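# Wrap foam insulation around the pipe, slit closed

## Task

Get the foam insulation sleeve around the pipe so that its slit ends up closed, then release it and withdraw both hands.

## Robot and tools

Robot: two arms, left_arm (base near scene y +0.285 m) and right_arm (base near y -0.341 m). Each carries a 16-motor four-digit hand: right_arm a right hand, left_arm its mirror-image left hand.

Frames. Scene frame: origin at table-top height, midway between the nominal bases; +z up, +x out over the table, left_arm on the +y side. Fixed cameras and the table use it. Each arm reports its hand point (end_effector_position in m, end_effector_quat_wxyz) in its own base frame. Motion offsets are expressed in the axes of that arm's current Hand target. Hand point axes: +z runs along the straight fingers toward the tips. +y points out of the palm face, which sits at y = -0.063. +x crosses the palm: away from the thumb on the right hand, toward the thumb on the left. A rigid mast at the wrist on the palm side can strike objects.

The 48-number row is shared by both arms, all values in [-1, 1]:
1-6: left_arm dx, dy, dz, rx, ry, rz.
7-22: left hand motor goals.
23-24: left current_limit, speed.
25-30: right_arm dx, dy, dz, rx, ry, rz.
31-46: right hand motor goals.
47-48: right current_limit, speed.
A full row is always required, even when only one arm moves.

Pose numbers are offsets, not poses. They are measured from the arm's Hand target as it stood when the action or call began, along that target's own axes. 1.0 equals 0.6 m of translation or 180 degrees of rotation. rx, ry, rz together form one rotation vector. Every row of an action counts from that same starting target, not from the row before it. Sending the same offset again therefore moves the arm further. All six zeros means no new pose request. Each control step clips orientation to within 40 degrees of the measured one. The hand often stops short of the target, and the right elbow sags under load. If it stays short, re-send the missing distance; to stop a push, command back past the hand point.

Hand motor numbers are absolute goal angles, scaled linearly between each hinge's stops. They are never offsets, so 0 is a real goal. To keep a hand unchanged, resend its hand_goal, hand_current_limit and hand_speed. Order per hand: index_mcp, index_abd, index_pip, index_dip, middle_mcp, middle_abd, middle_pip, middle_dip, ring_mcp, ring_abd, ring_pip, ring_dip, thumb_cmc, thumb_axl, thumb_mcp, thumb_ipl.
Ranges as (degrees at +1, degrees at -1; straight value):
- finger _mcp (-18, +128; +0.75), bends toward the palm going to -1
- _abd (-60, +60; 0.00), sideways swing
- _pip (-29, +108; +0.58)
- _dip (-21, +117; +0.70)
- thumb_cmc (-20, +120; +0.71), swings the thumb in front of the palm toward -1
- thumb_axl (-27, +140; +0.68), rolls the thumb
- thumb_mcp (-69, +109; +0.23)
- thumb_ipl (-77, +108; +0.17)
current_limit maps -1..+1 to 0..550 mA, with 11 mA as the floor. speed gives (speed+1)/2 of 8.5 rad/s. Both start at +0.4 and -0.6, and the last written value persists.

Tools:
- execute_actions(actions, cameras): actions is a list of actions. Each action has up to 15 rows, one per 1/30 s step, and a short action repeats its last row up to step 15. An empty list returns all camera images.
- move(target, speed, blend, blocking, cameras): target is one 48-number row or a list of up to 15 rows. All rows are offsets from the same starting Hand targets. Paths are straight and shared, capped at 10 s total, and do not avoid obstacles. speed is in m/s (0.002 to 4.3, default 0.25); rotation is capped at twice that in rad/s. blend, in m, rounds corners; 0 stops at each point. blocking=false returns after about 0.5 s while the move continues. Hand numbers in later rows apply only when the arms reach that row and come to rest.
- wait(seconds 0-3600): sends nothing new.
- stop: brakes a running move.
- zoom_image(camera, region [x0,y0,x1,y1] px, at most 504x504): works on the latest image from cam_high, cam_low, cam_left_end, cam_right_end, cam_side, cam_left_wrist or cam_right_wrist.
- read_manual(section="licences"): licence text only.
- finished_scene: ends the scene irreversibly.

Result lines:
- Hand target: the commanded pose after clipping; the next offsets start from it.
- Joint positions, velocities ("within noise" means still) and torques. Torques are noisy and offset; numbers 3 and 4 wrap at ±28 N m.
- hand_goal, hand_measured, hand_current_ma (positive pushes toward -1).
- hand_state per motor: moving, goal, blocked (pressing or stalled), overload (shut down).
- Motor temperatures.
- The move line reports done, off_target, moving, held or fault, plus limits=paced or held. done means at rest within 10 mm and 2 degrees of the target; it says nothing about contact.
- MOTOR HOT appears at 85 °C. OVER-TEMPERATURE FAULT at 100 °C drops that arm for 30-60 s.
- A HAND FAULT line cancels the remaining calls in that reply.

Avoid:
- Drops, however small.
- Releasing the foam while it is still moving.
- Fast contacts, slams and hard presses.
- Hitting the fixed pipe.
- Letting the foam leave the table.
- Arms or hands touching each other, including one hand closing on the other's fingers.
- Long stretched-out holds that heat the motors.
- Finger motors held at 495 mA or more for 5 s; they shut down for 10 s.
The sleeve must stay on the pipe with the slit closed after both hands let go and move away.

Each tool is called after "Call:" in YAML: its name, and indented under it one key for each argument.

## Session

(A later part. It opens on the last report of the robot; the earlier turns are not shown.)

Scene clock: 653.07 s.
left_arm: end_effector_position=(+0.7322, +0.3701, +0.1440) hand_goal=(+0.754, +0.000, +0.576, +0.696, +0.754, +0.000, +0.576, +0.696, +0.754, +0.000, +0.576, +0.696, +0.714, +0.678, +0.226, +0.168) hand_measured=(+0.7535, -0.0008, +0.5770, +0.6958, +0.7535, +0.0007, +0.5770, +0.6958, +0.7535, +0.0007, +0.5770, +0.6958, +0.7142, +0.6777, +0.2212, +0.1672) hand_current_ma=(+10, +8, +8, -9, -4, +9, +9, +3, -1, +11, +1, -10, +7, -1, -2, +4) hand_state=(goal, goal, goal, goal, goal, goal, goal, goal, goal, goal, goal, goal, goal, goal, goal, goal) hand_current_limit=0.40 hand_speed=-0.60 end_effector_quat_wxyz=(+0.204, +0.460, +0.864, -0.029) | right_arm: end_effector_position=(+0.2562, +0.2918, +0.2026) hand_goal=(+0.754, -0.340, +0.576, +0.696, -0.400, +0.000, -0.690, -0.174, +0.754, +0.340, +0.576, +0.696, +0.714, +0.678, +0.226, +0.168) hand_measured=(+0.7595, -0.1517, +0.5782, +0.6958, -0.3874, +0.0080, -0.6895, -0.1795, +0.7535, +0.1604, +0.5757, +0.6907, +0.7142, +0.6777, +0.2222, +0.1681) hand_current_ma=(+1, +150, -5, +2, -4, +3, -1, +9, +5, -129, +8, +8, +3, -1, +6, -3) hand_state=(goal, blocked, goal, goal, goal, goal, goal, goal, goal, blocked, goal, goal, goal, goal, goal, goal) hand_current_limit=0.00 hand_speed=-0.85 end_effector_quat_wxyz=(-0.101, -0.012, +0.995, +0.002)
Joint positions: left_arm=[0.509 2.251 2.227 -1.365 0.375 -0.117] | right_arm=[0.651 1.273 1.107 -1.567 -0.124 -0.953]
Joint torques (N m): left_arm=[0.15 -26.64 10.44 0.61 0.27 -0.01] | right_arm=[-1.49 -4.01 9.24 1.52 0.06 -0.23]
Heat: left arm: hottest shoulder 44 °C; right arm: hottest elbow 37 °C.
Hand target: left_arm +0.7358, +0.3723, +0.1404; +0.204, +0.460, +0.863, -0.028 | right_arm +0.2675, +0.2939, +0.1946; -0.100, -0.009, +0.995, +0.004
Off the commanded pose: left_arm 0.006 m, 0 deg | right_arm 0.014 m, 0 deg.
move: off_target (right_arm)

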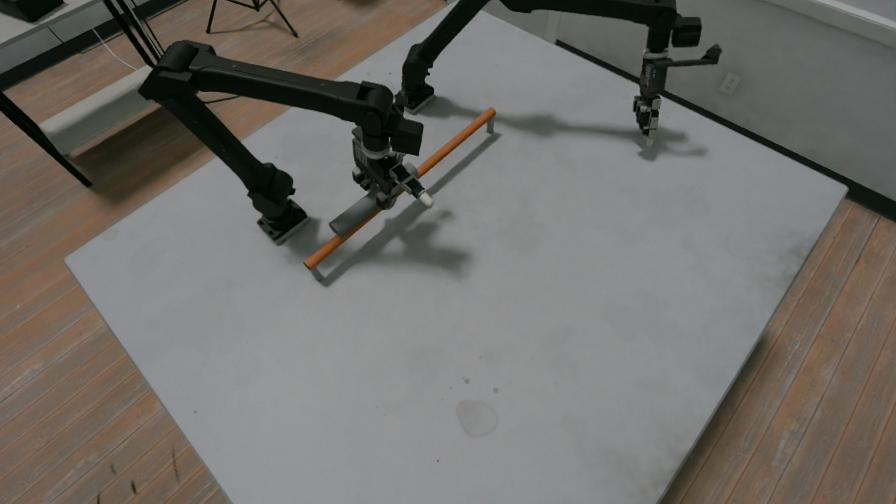

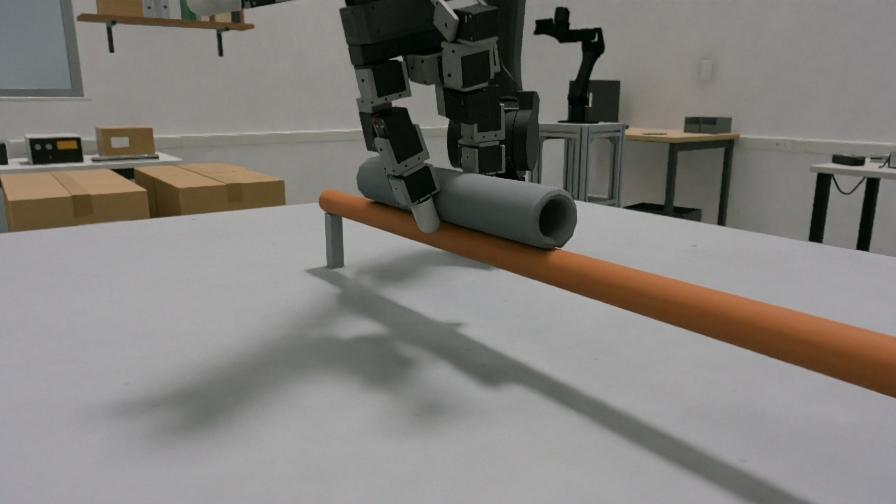

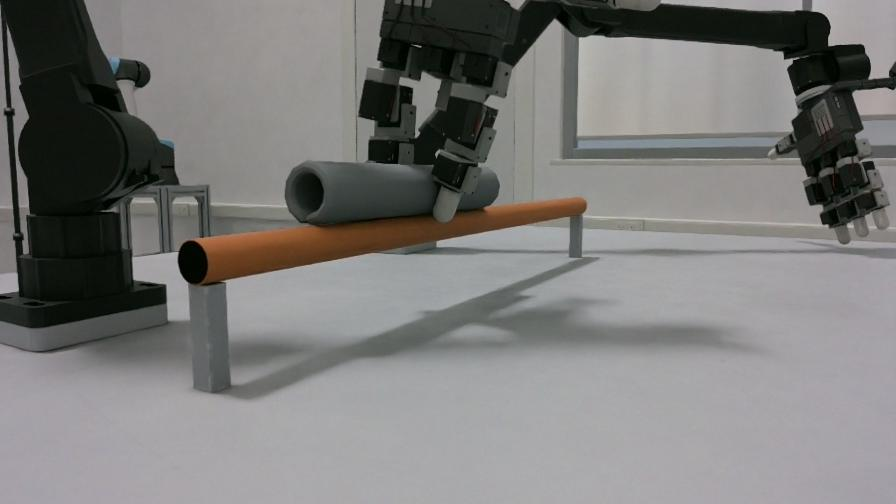

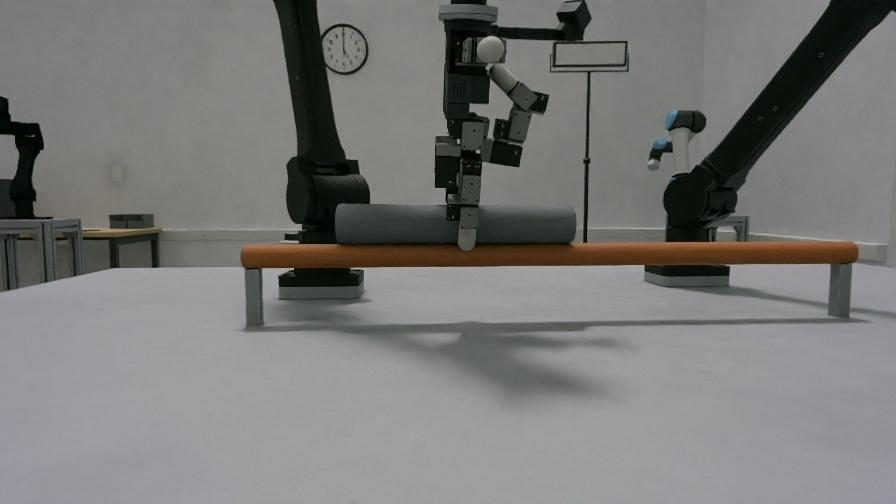

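Call:
move:
  target: [0,0,0,0,0,0,0.754,0,0.576,0.696,0.754,0,0.576,0.696,0.754,0,0.576,0.696,0.714,0.678,0.226,0.168,0.4,-0.6,0,0,0,0,0,0,0.754,-0.09,0.576,0.696,-0.40,0,-0.69,-0.174,0.754,0.09,0.576,0.696,0.714,0.678,0.226,0.168,0.0,-0.9]
  speed: 0.05
  cameras: ["cam_high","cam_left_end","cam_right_end","cam_side"]

Call:
zoom_image:
  camera: "cam_right_end"
  region: [270, 130, 360, 240]

Call:
zoom_image:
  camera: "cam_left_end"
  region: [480, 160, 660, 330]

Scene clock: 731.80 s.
left_arm: end_effector_position=(+0.7322, +0.3701, +0.1440) hand_goal=(+0.754, +0.000, +0.576, +0.696, +0.754, +0.000, +0.576, +0.696, +0.754, +0.000, +0.576, +0.696, +0.714, +0.678, +0.226, +0.168) hand_measured=(+0.7535, +0.0007, +0.5770, +0.6958, +0.7535, +0.0007, +0.5770, +0.6958, +0.7535, +0.0007, +0.5770, +0.6958, +0.7142, +0.6777, +0.2212, +0.1681) hand_current_ma=(+9, +3, +5, -9, -9, +9, +8, +6, +0, +4, -1, -7, +6, -3, -2, +10) hand_state=(goal, goal, goal, goal, goal, goal, goal, goal, goal, goal, goal, goal, goal, goal, goal, goal) hand_current_limit=0.40 hand_speed=-0.60 end_effector_quat_wxyz=(+0.204, +0.460, +0.864, -0.029) | right_arm: end_effector_position=(+0.2602, +0.2946, +0.1988) hand_goal=(+0.754, -0.090, +0.576, +0.696, -0.400, +0.000, -0.690, -0.174, +0.754, +0.090, +0.576, +0.696, +0.714, +0.678, +0.226, +0.168) hand_measured=(+0.7523, -0.0916, +0.5731, +0.6945, -0.3862, +0.0065, -0.6908, -0.1795, +0.7486, +0.0915, +0.5731, +0.6907, +0.7142, +0.6777, +0.2212, +0.1672) hand_current_ma=(+4, +10, -7, +9, -2, +2, +3, +8, +8, +6, +12, +10, +0, +1, +3, -2) hand_state=(goal, goal, goal, goal, goal, goal, goal, goal, goal, goal, goal, goal, goal, goal, goal, goal) hand_current_limit=0.00 hand_speed=-0.90 end_effector_quat_wxyz=(-0.100, -0.012, +0.995, +0.004)
Joint positions: left_arm=[0.509 2.251 2.227 -1.365 0.375 -0.117] | right_arm=[0.651 1.285 1.107 -1.55 -0.124 -0.954]
Joint torques (N m): left_arm=[-0.03 -26.64 10.5 0.64 0.26 0] | right_arm=[-1.26 -5.07 9.33 0.84 0.06 -0.22]
Heat: left arm: hottest shoulder 45 °C; right arm: hottest elbow 38 °C.
Hand target: left_arm +0.7358, +0.3723, +0.1404; +0.204, +0.460, +0.863, -0.028 | right_arm +0.2675, +0.2938, +0.1947; -0.100, -0.009, +0.995, +0.004
Off the commanded pose: left_arm 0.006 m, 0 deg | right_arm 0.008 m, 0 deg.
move: done

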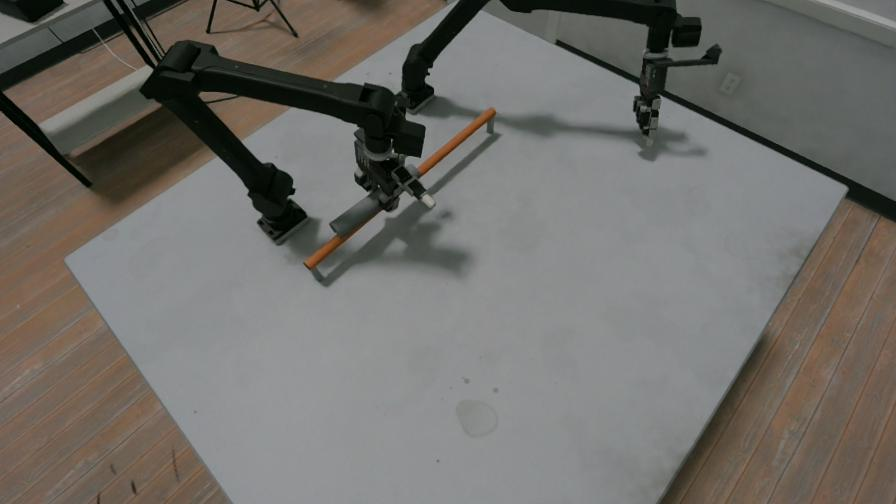

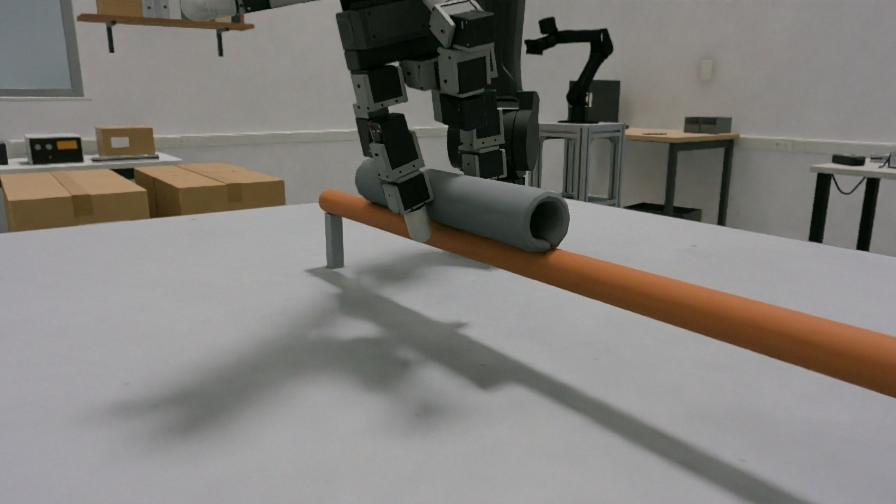

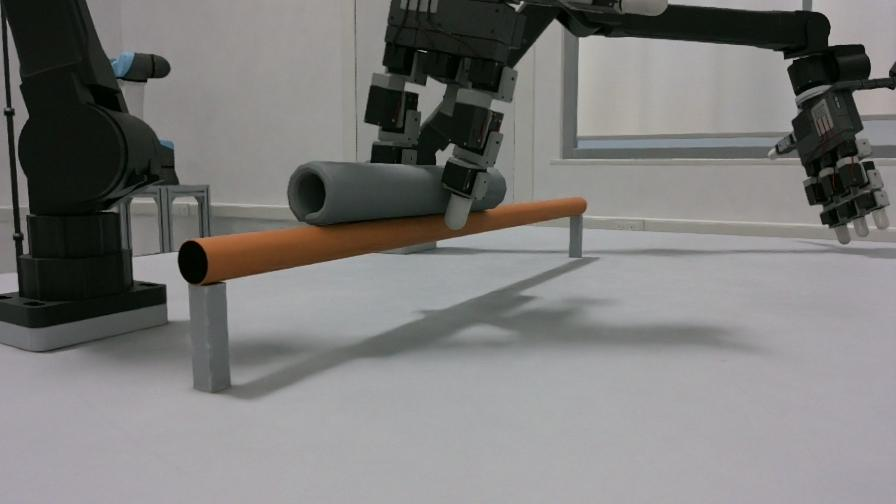

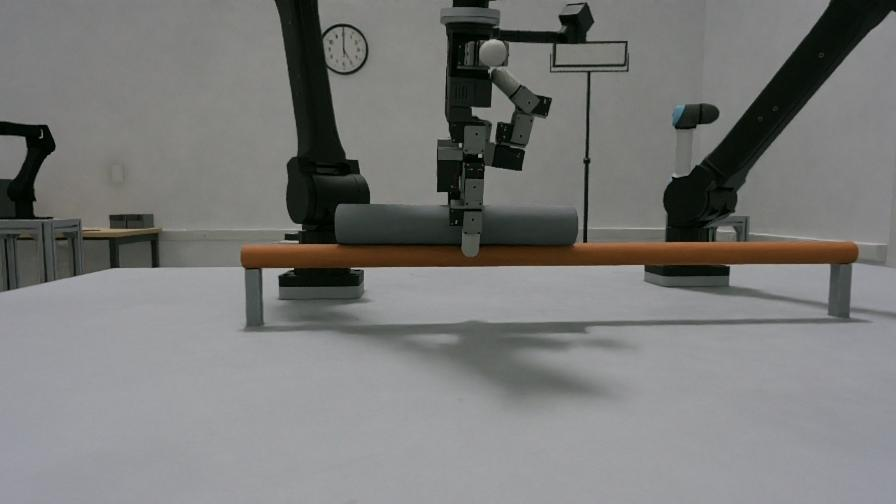

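Scaled by 4.582 from the camera's image (finer frame: 1280x720).

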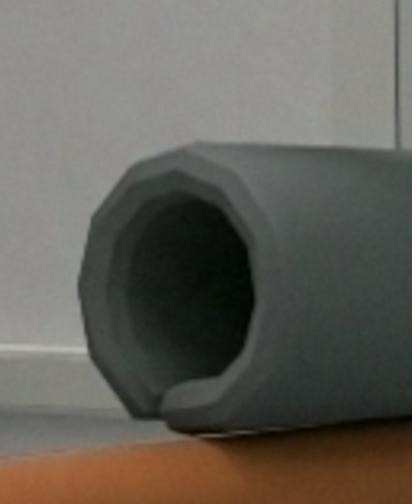

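Scaled by 2.800 from the camera's image (finer frame: 1280x720).

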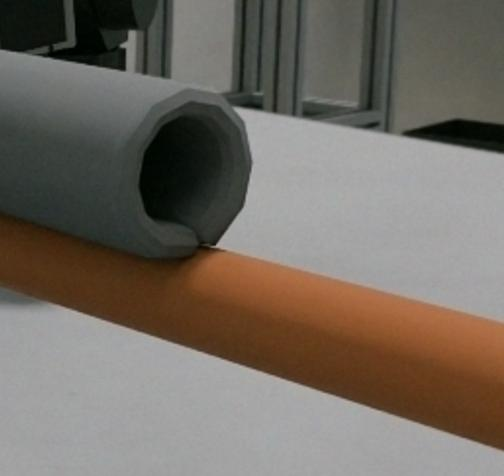

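Call:
move:
  target:
    - [0,0,0,0,0,0,0.754,0,0.576,0.696,0.754,0,0.576,0.696,0.754,0,0.576,0.696,0.714,0.678,0.226,0.168,0.4,-0.6,0.0583,0.0014,-0.0585,0.0031,-0.0638,0,0.754,-0.07,0.576,0.696,-0.40,0,-0.69,-0.174,0.754,0.07,0.576,0.696,0.714,0.678,0.226,0.168,0.0,-0.9]
    - [0,0,0,0,0,0,0.754,0,0.576,0.696,0.754,0,0.576,0.696,0.754,0,0.576,0.696,0.714,0.678,0.226,0.168,0.4,-0.6,0.0634,0.0014,-0.0336,0.0031,-0.0638,0,0.754,-0.07,0.576,0.696,-0.40,0,-0.69,-0.174,0.754,0.07,0.576,0.696,0.714,0.678,0.226,0.168,0.0,-0.9]
  speed: 0.05
  cameras: ["cam_high","cam_left_end","cam_right_end","cam_side"]

Call:
zoom_image:
  camera: "cam_right_end"
  region: [270, 130, 360, 240]

Call:
zoom_image:
  camera: "cam_left_end"
  region: [340, 130, 660, 310]

Call:
zoom_image:
  camera: "cam_high"
  region: [300, 150, 420, 270]

Scene clock: 757.60 s.
left_arm: end_effector_position=(+0.7322, +0.3701, +0.1440) hand_goal=(+0.754, +0.000, +0.576, +0.696, +0.754, +0.000, +0.576, +0.696, +0.754, +0.000, +0.576, +0.696, +0.714, +0.678, +0.226, +0.168) hand_measured=(+0.7535, +0.0007, +0.5770, +0.6958, +0.7535, +0.0007, +0.5770, +0.6958, +0.7535, -0.0008, +0.5770, +0.6958, +0.7142, +0.6767, +0.2212, +0.1672) hand_current_ma=(+2, +4, +8, -13, -6, +7, +8, +5, +4, +9, +2, -4, +7, +0, +4, +9) hand_state=(goal, goal, goal, goal, goal, goal, goal, goal, goal, goal, goal, goal, goal, goal, goal, goal) hand_current_limit=0.40 hand_speed=-0.60 end_effector_quat_wxyz=(+0.204, +0.460, +0.864, -0.029) | right_arm: end_effector_position=(+0.2362, +0.2902, +0.2188) hand_goal=(+0.754, -0.070, +0.576, +0.696, -0.400, +0.000, -0.690, -0.174, +0.754, +0.070, +0.576, +0.696, +0.714, +0.678, +0.226, +0.168) hand_measured=(+0.7535, -0.0667, +0.5731, +0.6958, -0.3862, +0.0065, -0.6908, -0.1795, +0.7474, +0.0769, +0.5705, +0.6920, +0.7142, +0.6777, +0.2222, +0.1672) hand_current_ma=(+2, +8, -4, +10, -4, +5, +0, +6, +6, +6, +7, +8, +1, -2, +4, -3) hand_state=(goal, goal, goal, goal, goal, goal, goal, goal, goal, goal, goal, goal, goal, goal, goal, goal) hand_current_limit=0.00 hand_speed=-0.90 end_effector_quat_wxyz=(-0.008, -0.008, +1.000, -0.005)
Joint positions: left_arm=[0.509 2.251 2.227 -1.365 0.375 -0.117] | right_arm=[0.762 1.128 1.038 -1.499 -0.003 -0.825]
Joint torques (N m): left_arm=[-0.03 -26.64 10.44 0.64 0.26 0] | right_arm=[1.03 -4.95 9.42 1.21 0.27 -0.01]
Heat: left arm: hottest shoulder 45 °C; right arm: hottest elbow 37 °C.
Hand target: left_arm +0.7358, +0.3723, +0.1404; +0.204, +0.460, +0.863, -0.028 | right_arm +0.2342, +0.2938, +0.2219; +0.000, -0.009, +1.000, +0.000
Off the commanded pose: left_arm 0.006 m, 0 deg | right_arm 0.005 m, 1 deg.
move: done

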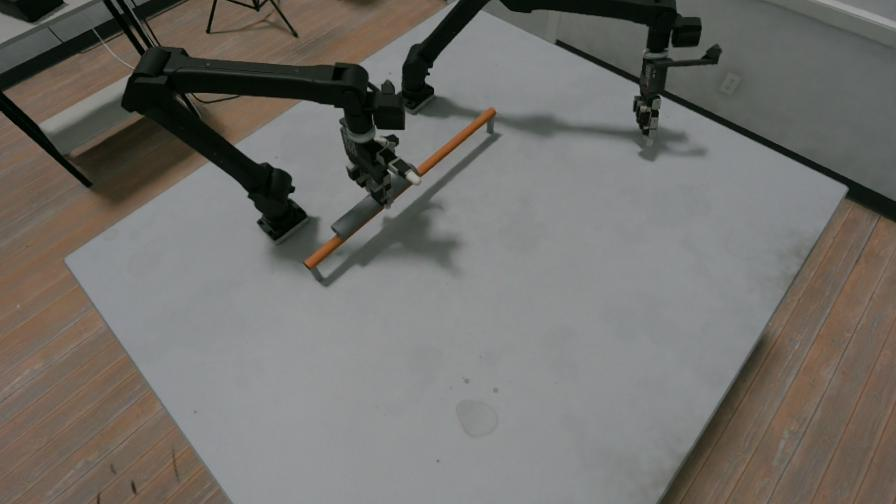

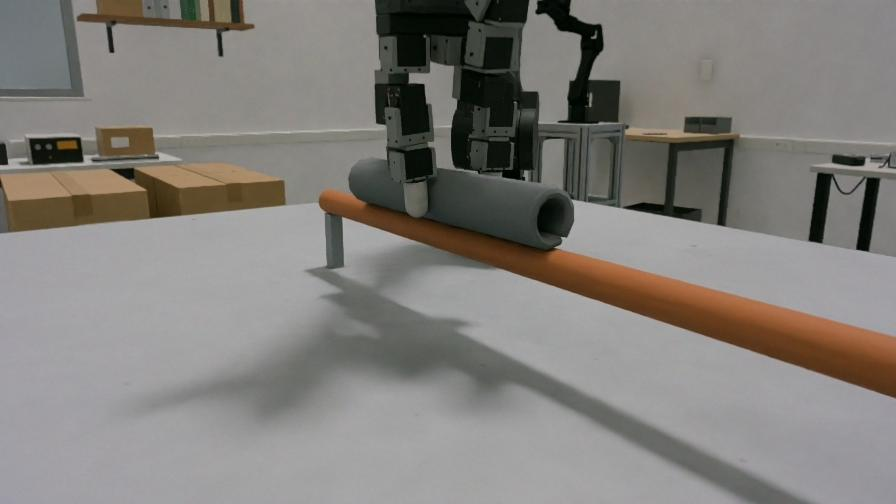

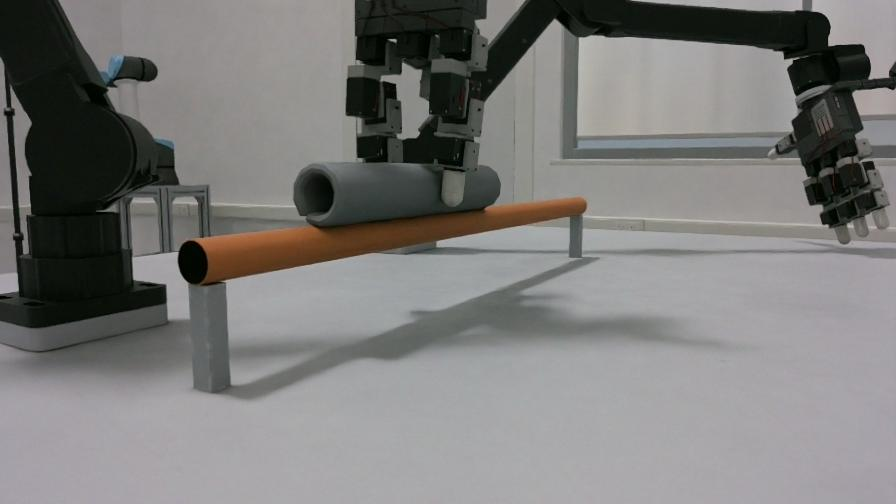

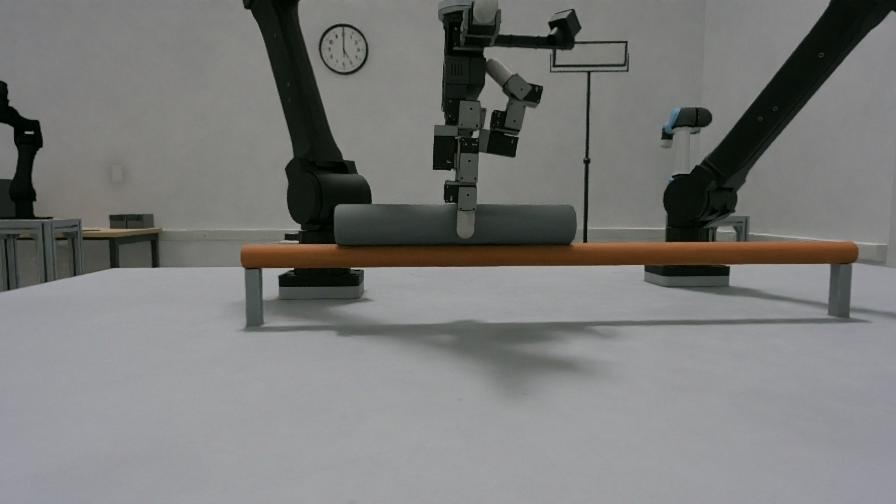

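Scaled by 4.582 from the camera's image (finer frame: 1280x720).

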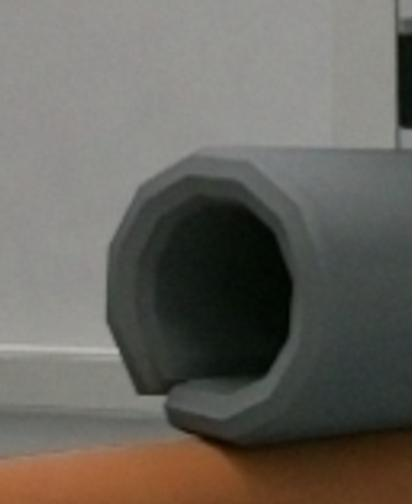

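Scaled by 1.575 from the camera's image (finer frame: 1280x720).

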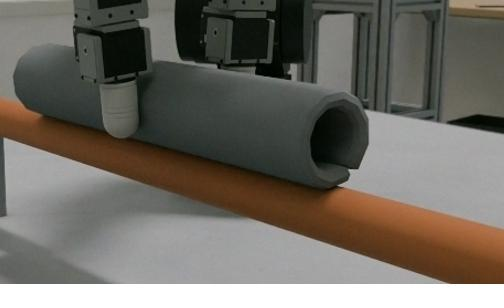

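Scaled by 4.200 from the camera's image (finer frame: 1280x720).

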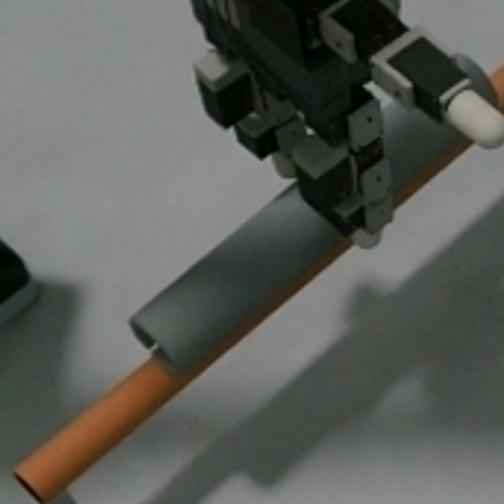

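Call:
move:
  target: [0,0,0,0,0,0,0.754,0,0.576,0.696,0.754,0,0.576,0.696,0.754,0,0.576,0.696,0.714,0.678,0.226,0.168,0.4,-0.6,0,0,0,0,0,0,0.754,-0.32,0.576,0.696,-0.40,0,-0.69,-0.174,0.754,0.32,0.576,0.696,0.714,0.678,0.226,0.168,0.0,-0.9]
  speed: 0.05
  cameras: ["cam_high","cam_left_end","cam_right_end","cam_side"]

Call:
zoom_image:
  camera: "cam_right_end"
  region: [270, 130, 360, 240]

Call:
zoom_image:
  camera: "cam_left_end"
  region: [480, 160, 660, 330]

Call:
zoom_image:
  camera: "cam_high"
  region: [300, 150, 420, 270]

Scene clock: 796.77 s.
left_arm: end_effector_position=(+0.7322, +0.3701, +0.1440) hand_goal=(+0.754, +0.000, +0.576, +0.696, +0.754, +0.000, +0.576, +0.696, +0.754, +0.000, +0.576, +0.696, +0.714, +0.678, +0.226, +0.168) hand_measured=(+0.7535, +0.0007, +0.5770, +0.6958, +0.7535, +0.0007, +0.5770, +0.6958, +0.7535, -0.0008, +0.5770, +0.6971, +0.7142, +0.6767, +0.2212, +0.1681) hand_current_ma=(+6, +0, +16, -12, +2, +5, +8, +6, -4, +10, +1, -4, +7, -5, +1, +8) hand_state=(goal, goal, goal, goal, goal, goal, goal, goal, goal, goal, goal, goal, goal, goal, goal, goal) hand_current_limit=0.40 hand_speed=-0.60 end_effector_quat_wxyz=(+0.204, +0.460, +0.864, -0.029) | right_arm: end_effector_position=(+0.2362, +0.2902, +0.2192) hand_goal=(+0.754, -0.320, +0.576, +0.696, -0.400, +0.000, -0.690, -0.174, +0.754, +0.320, +0.576, +0.696, +0.714, +0.678, +0.226, +0.168) hand_measured=(+0.7535, -0.1341, +0.5770, +0.6958, -0.3862, +0.0065, -0.6908, -0.1795, +0.7486, +0.1501, +0.5693, +0.6907, +0.7142, +0.6767, +0.2222, +0.1681) hand_current_ma=(+4, +147, -5, +6, -4, +7, -4, +6, +7, -119, +14, +10, -1, -4, +2, -4) hand_state=(goal, blocked, goal, goal, goal, goal, goal, goal, goal, blocked, goal, goal, goal, goal, goal, goal) hand_current_limit=0.00 hand_speed=-0.90 end_effector_quat_wxyz=(-0.007, -0.007, +1.000, -0.005)
Joint positions: left_arm=[0.509 2.251 2.227 -1.365 0.375 -0.117] | right_arm=[0.762 1.127 1.038 -1.499 -0.003 -0.824]
Joint torques (N m): left_arm=[0.03 -26.58 10.51 0.7 0.28 -0.01] | right_arm=[1.08 -5.07 9.42 1.18 0.27 -0.01]
Heat: left arm: hottest shoulder 45 °C; right arm: hottest elbow 36 °C.
Hand target: left_arm +0.7358, +0.3723, +0.1404; +0.204, +0.460, +0.863, -0.028 | right_arm +0.2342, +0.2938, +0.2219; +0.000, -0.009, +1.000, +0.000
Off the commanded pose: left_arm 0.006 m, 0 deg | right_arm 0.005 m, 1 deg.
move: done

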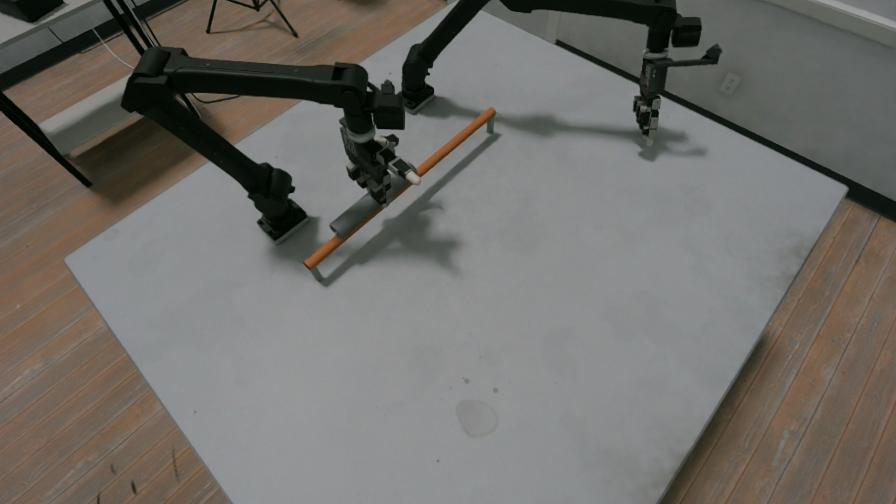

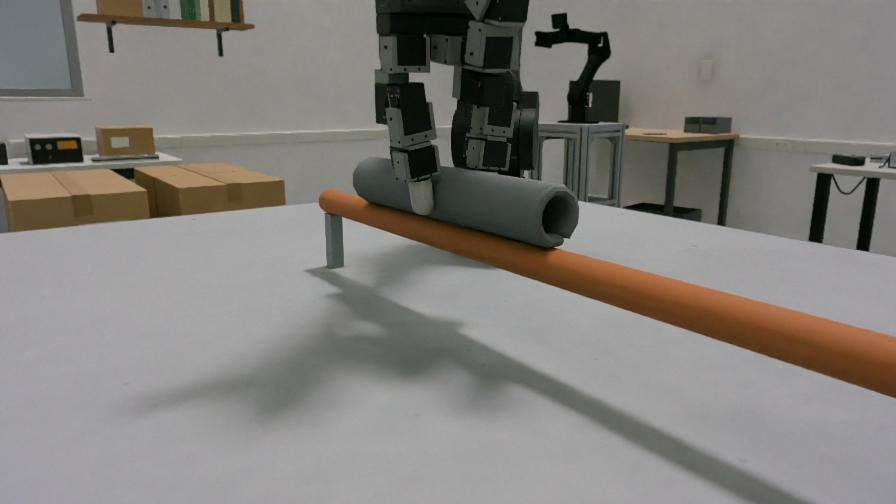

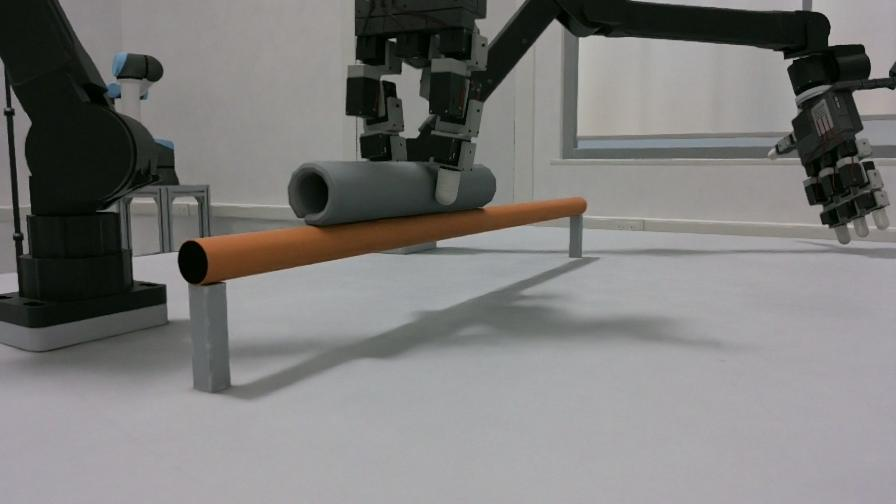

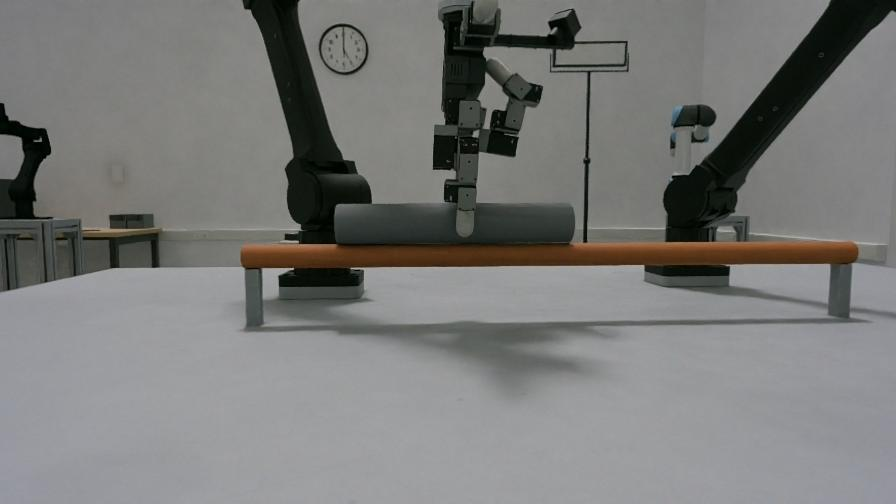

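Scaled by 4.582 from the camera's image (finer frame: 1280x720).

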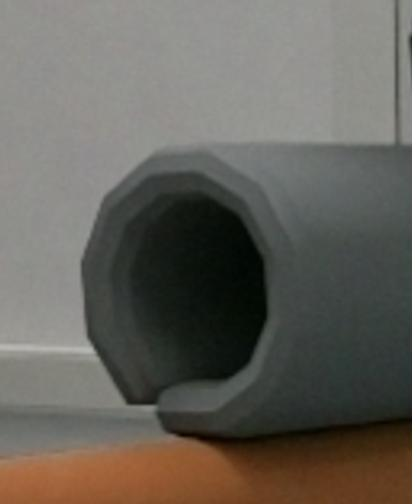

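Scaled by 2.800 from the camera's image (finer frame: 1280x720).

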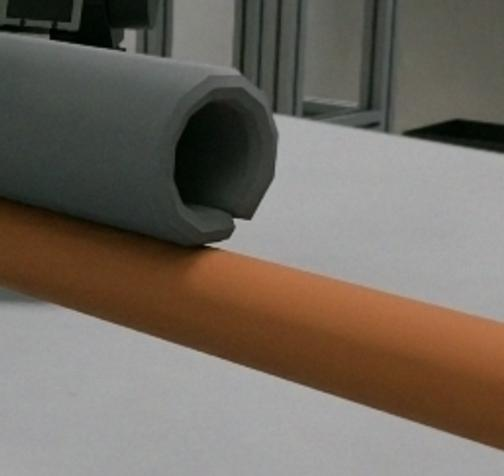

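Scaled by 4.200 from the camera's image (finer frame: 1280x720).

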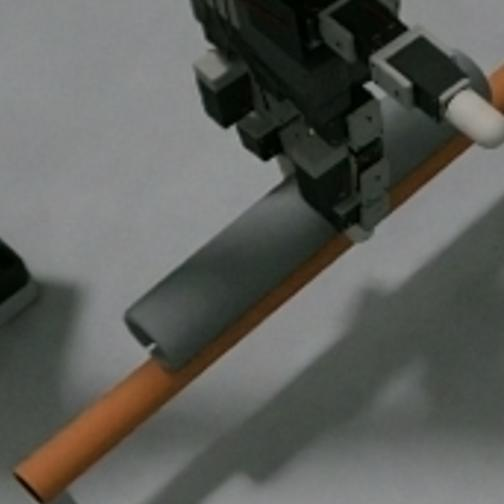

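Call:
execute_actions:
  actions: []
  cameras: ["cam_right_end","cam_left_end","cam_high","cam_side"]

Scene clock: 815.57 s.
left_arm: end_effector_position=(+0.7322, +0.3701, +0.1440) hand_goal=(+0.754, +0.000, +0.576, +0.696, +0.754, +0.000, +0.576, +0.696, +0.754, +0.000, +0.576, +0.696, +0.714, +0.678, +0.226, +0.168) hand_measured=(+0.7535, -0.0008, +0.5770, +0.6958, +0.7535, +0.0007, +0.5770, +0.6958, +0.7535, +0.0007, +0.5770, +0.6958, +0.7142, +0.6777, +0.2212, +0.1681) hand_current_ma=(+5, +6, +9, -7, -5, +2, +6, +3, +2, +5, +1, -9, -1, +1, +6, +6) hand_state=(goal, goal, goal, goal, goal, goal, goal, goal, goal, goal, goal, goal, goal, goal, goal, goal) hand_current_limit=0.40 hand_speed=-0.60 end_effector_quat_wxyz=(+0.204, +0.460, +0.864, -0.029) | right_arm: end_effector_position=(+0.2362, +0.2902, +0.2192) hand_goal=(+0.754, -0.320, +0.576, +0.696, -0.400, +0.000, -0.690, -0.174, +0.754, +0.320, +0.576, +0.696, +0.714, +0.678, +0.226, +0.168) hand_measured=(+0.7523, -0.1356, +0.5782, +0.6958, -0.3862, +0.0065, -0.6908, -0.1795, +0.7474, +0.1501, +0.5705, +0.6907, +0.7142, +0.6777, +0.2222, +0.1681) hand_current_ma=(+2, +149, -5, +6, -6, +8, -1, +8, +5, -120, +4, +10, +8, -6, +8, -4) hand_state=(goal, blocked, goal, goal, goal, goal, goal, goal, goal, blocked, goal, goal, goal, goal, goal, goal) hand_current_limit=0.00 hand_speed=-0.90 end_effector_quat_wxyz=(-0.007, -0.007, +1.000, -0.005)
Joint positions: left_arm=[0.509 2.251 2.227 -1.365 0.375 -0.117] | right_arm=[0.762 1.127 1.038 -1.499 -0.003 -0.824]
Joint velocities: within noise
Joint torques (N m): left_arm=[0.15 -26.58 10.45 0.64 0.28 0] | right_arm=[1.03 -5.01 9.4 1.16 0.26 -0.02]
Motor temperatures (°C): left_arm=[25 45 38 23 23 22] | right_arm=[23 27 36 25 24 22]
Heat: left arm: hottest shoulder 45 °C; right arm: hottest elbow 36 °C.
Hand target: left_arm +0.7358, +0.3723, +0.1404; +0.204, +0.460, +0.863, -0.028 | right_arm +0.2342, +0.2938, +0.2219; +0.000, -0.009, +1.000, +0.000
Off the commanded pose: left_arm 0.006 m, 0 deg | right_arm 0.005 m, 1 deg.
Images, in order (width x height): cam_high 896x504, cam_left_end 896x504, cam_right_end 896x504, cam_side 896x504.

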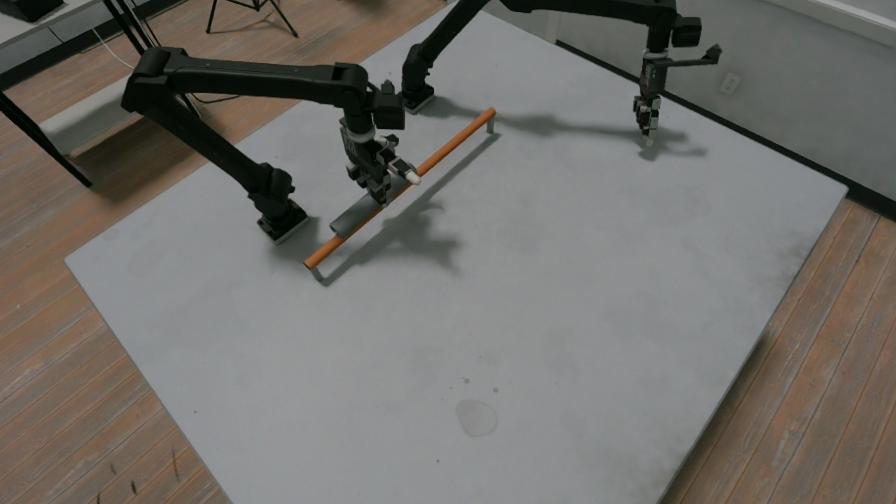

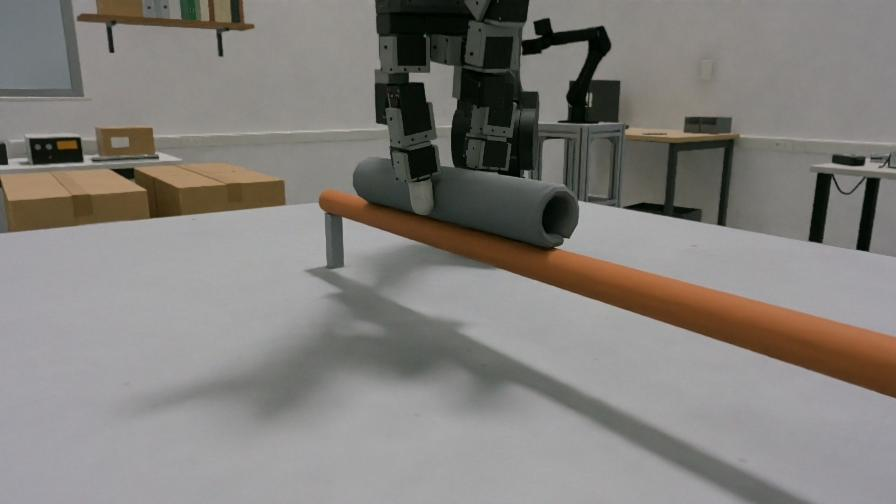

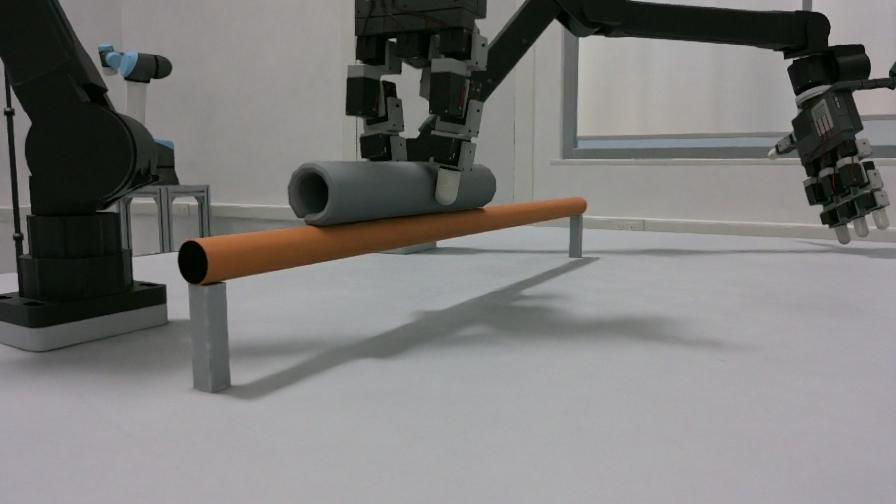

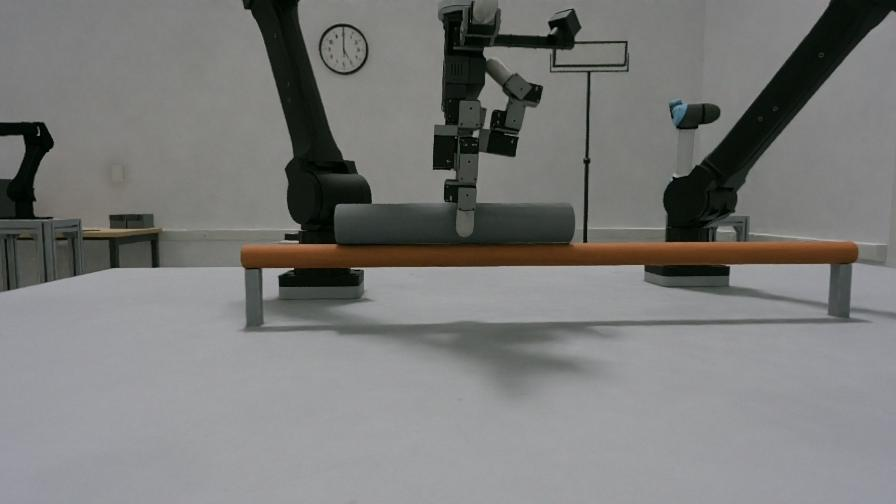

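Call:
move:
  target:
    - [0,0,0,0,0,0,0.754,0,0.576,0.696,0.754,0,0.576,0.696,0.754,0,0.576,0.696,0.714,0.678,0.226,0.168,0.4,-0.6, 0,0,-0.07,0,0,0,0.754,-0.32,0.576,0.696,-0.40,0,-0.69,-0.174,0.754,0.32,0.576,0.696,0.714,0.678,0.226,0.168,0.0,-0.9]
    - [0,0,0,0,0,0,0.754,0,0.576,0.696,0.754,0,0.576,0.696,0.754,0,0.576,0.696,0.714,0.678,0.226,0.168,0.4,-0.6, 0.0887,0,-0.066,0,-0.15,0,0.754,-0.32,0.576,0.696,-0.40,0,-0.69,-0.174,0.754,0.32,0.576,0.696,0.714,0.678,0.226,0.168,0.0,-0.9]
  speed: 0.08
  cameras: ["cam_right_end","cam_left_end","cam_high","cam_side"]

Scene clock: 830.13 s.
left_arm: end_effector_position=(+0.7322, +0.3701, +0.1440) hand_goal=(+0.754, +0.000, +0.576, +0.696, +0.754, +0.000, +0.576, +0.696, +0.754, +0.000, +0.576, +0.696, +0.714, +0.678, +0.226, +0.168) hand_measured=(+0.7535, -0.0008, +0.5770, +0.6958, +0.7535, -0.0008, +0.5770, +0.6958, +0.7535, -0.0008, +0.5770, +0.6958, +0.7142, +0.6777, +0.2212, +0.1681) hand_current_ma=(+5, +8, +9, -10, -7, +8, +5, +10, +1, +8, -3, -8, +7, -6, +1, +9) hand_state=(goal, goal, goal, goal, goal, goal, goal, goal, goal, goal, goal, goal, goal, goal, goal, goal) hand_current_limit=0.40 hand_speed=-0.60 end_effector_quat_wxyz=(+0.204, +0.460, +0.864, -0.029) | right_arm: end_effector_position=(+0.1832, +0.2896, +0.2582) hand_goal=(+0.754, -0.320, +0.576, +0.696, -0.400, +0.000, -0.690, -0.174, +0.754, +0.320, +0.576, +0.696, +0.714, +0.678, +0.226, +0.168) hand_measured=(+0.7607, -0.1370, +0.5782, +0.6958, -0.3874, -0.0008, -0.6908, -0.1795, +0.7486, +0.1560, +0.5693, +0.6907, +0.7142, +0.6767, +0.2222, +0.1681) hand_current_ma=(+3, +146, -6, +8, -6, +1, +0, +7, +3, -112, +8, +7, +3, -1, +3, -5) hand_state=(goal, blocked, goal, goal, goal, goal, goal, goal, goal, blocked, goal, goal, goal, goal, goal, goal) hand_current_limit=0.00 hand_speed=-0.90 end_effector_quat_wxyz=(+0.228, -0.010, +0.974, -0.008)
Joint positions: left_arm=[0.509 2.251 2.227 -1.365 0.375 -0.117] | right_arm=[1.173 0.868 0.906 -1.43 0.427 -0.456]
Joint torques (N m): left_arm=[-0.15 -26.64 10.47 0.69 0.26 0.01] | right_arm=[0.97 -2.14 9.85 1.78 0.78 0.04]
Heat: left arm: hottest shoulder 45 °C; right arm: hottest elbow 36 °C.
Hand target: left_arm +0.7358, +0.3723, +0.1404; +0.204, +0.460, +0.863, -0.028 | right_arm +0.1810, +0.2929, +0.2616; +0.234, -0.009, +0.972, +0.003
Off the commanded pose: left_arm 0.006 m, 0 deg | right_arm 0.005 m, 1 deg.
move: done
Images, in order (width x height): cam_high 896x504, cam_left_end 896x504, cam_right_end 896x504, cam_side 896x504.

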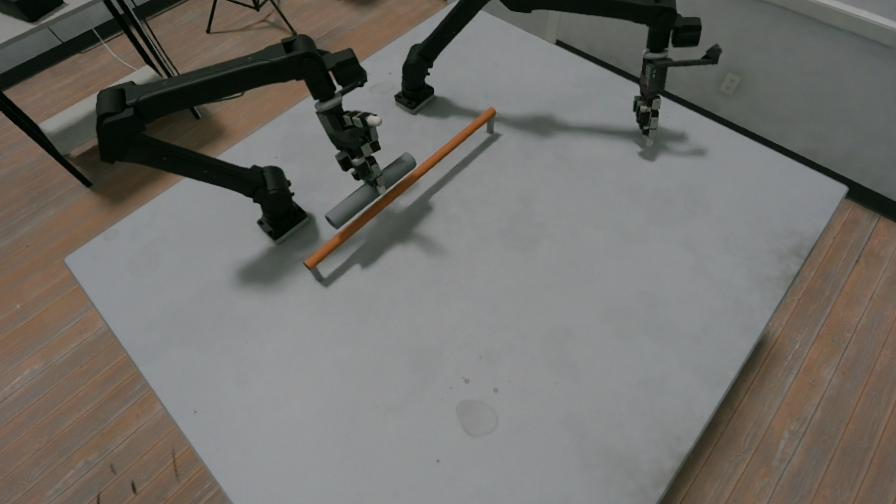

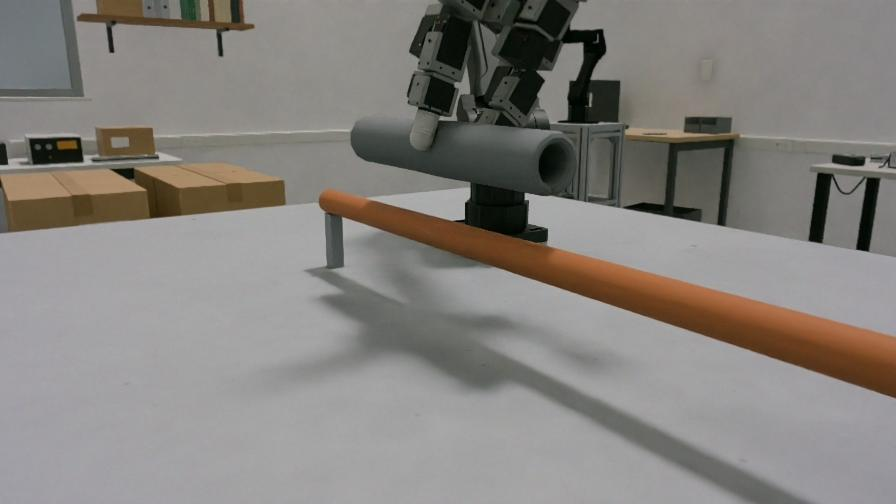

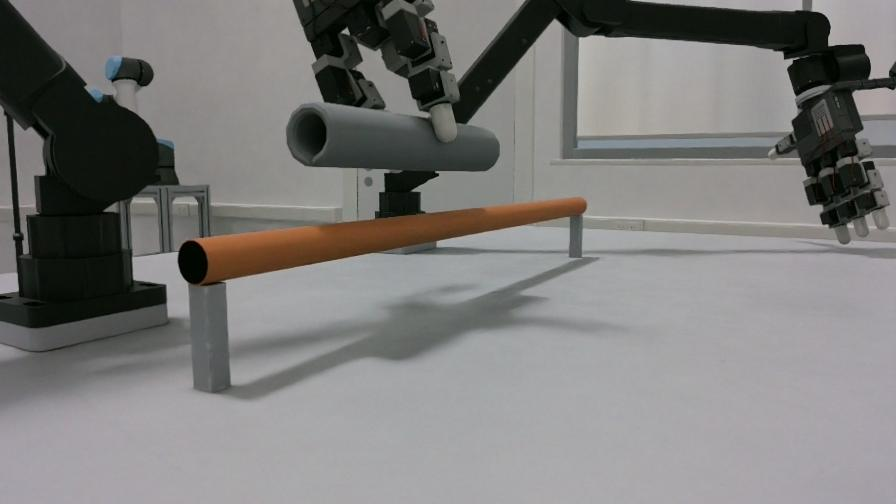

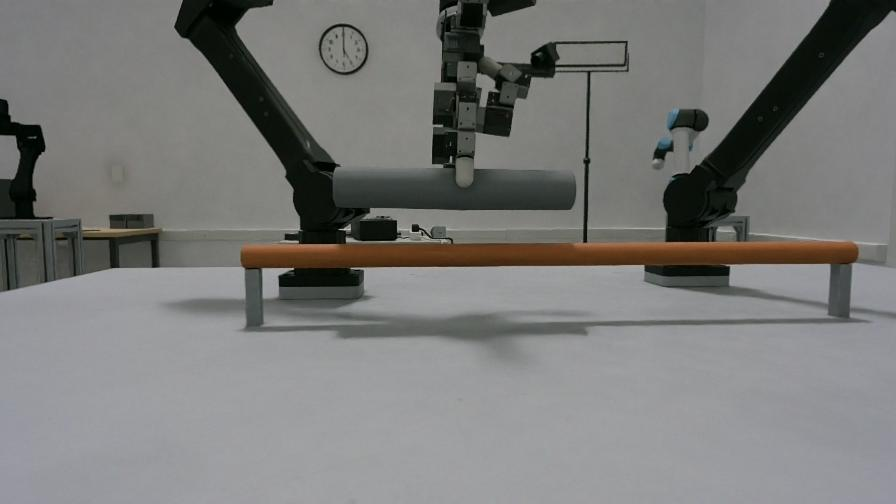

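Call:
zoom_image:
  camera: "cam_right_end"
  region: [260, 80, 520, 220]

Call:
zoom_image:
  camera: "cam_left_end"
  region: [480, 100, 620, 220]

Call:
zoom_image:
  camera: "cam_high"
  region: [290, 130, 450, 280]

Scaled by 1.938 from the camera's image (finer frame: 1280x720).

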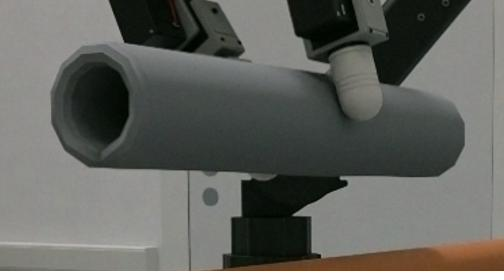

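Scaled by 3.600 from the camera's image (finer frame: 1280x720).

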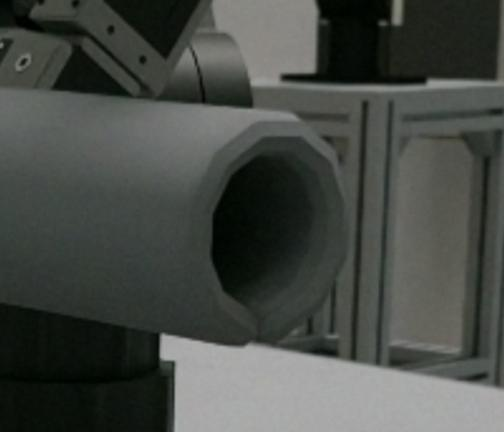

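Scaled by 3.150 from the camera's image (finer frame: 1280x720).

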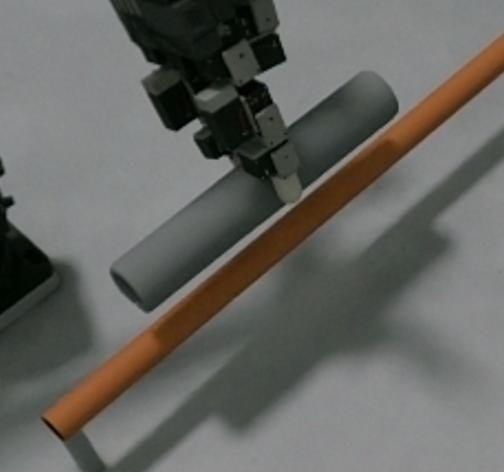

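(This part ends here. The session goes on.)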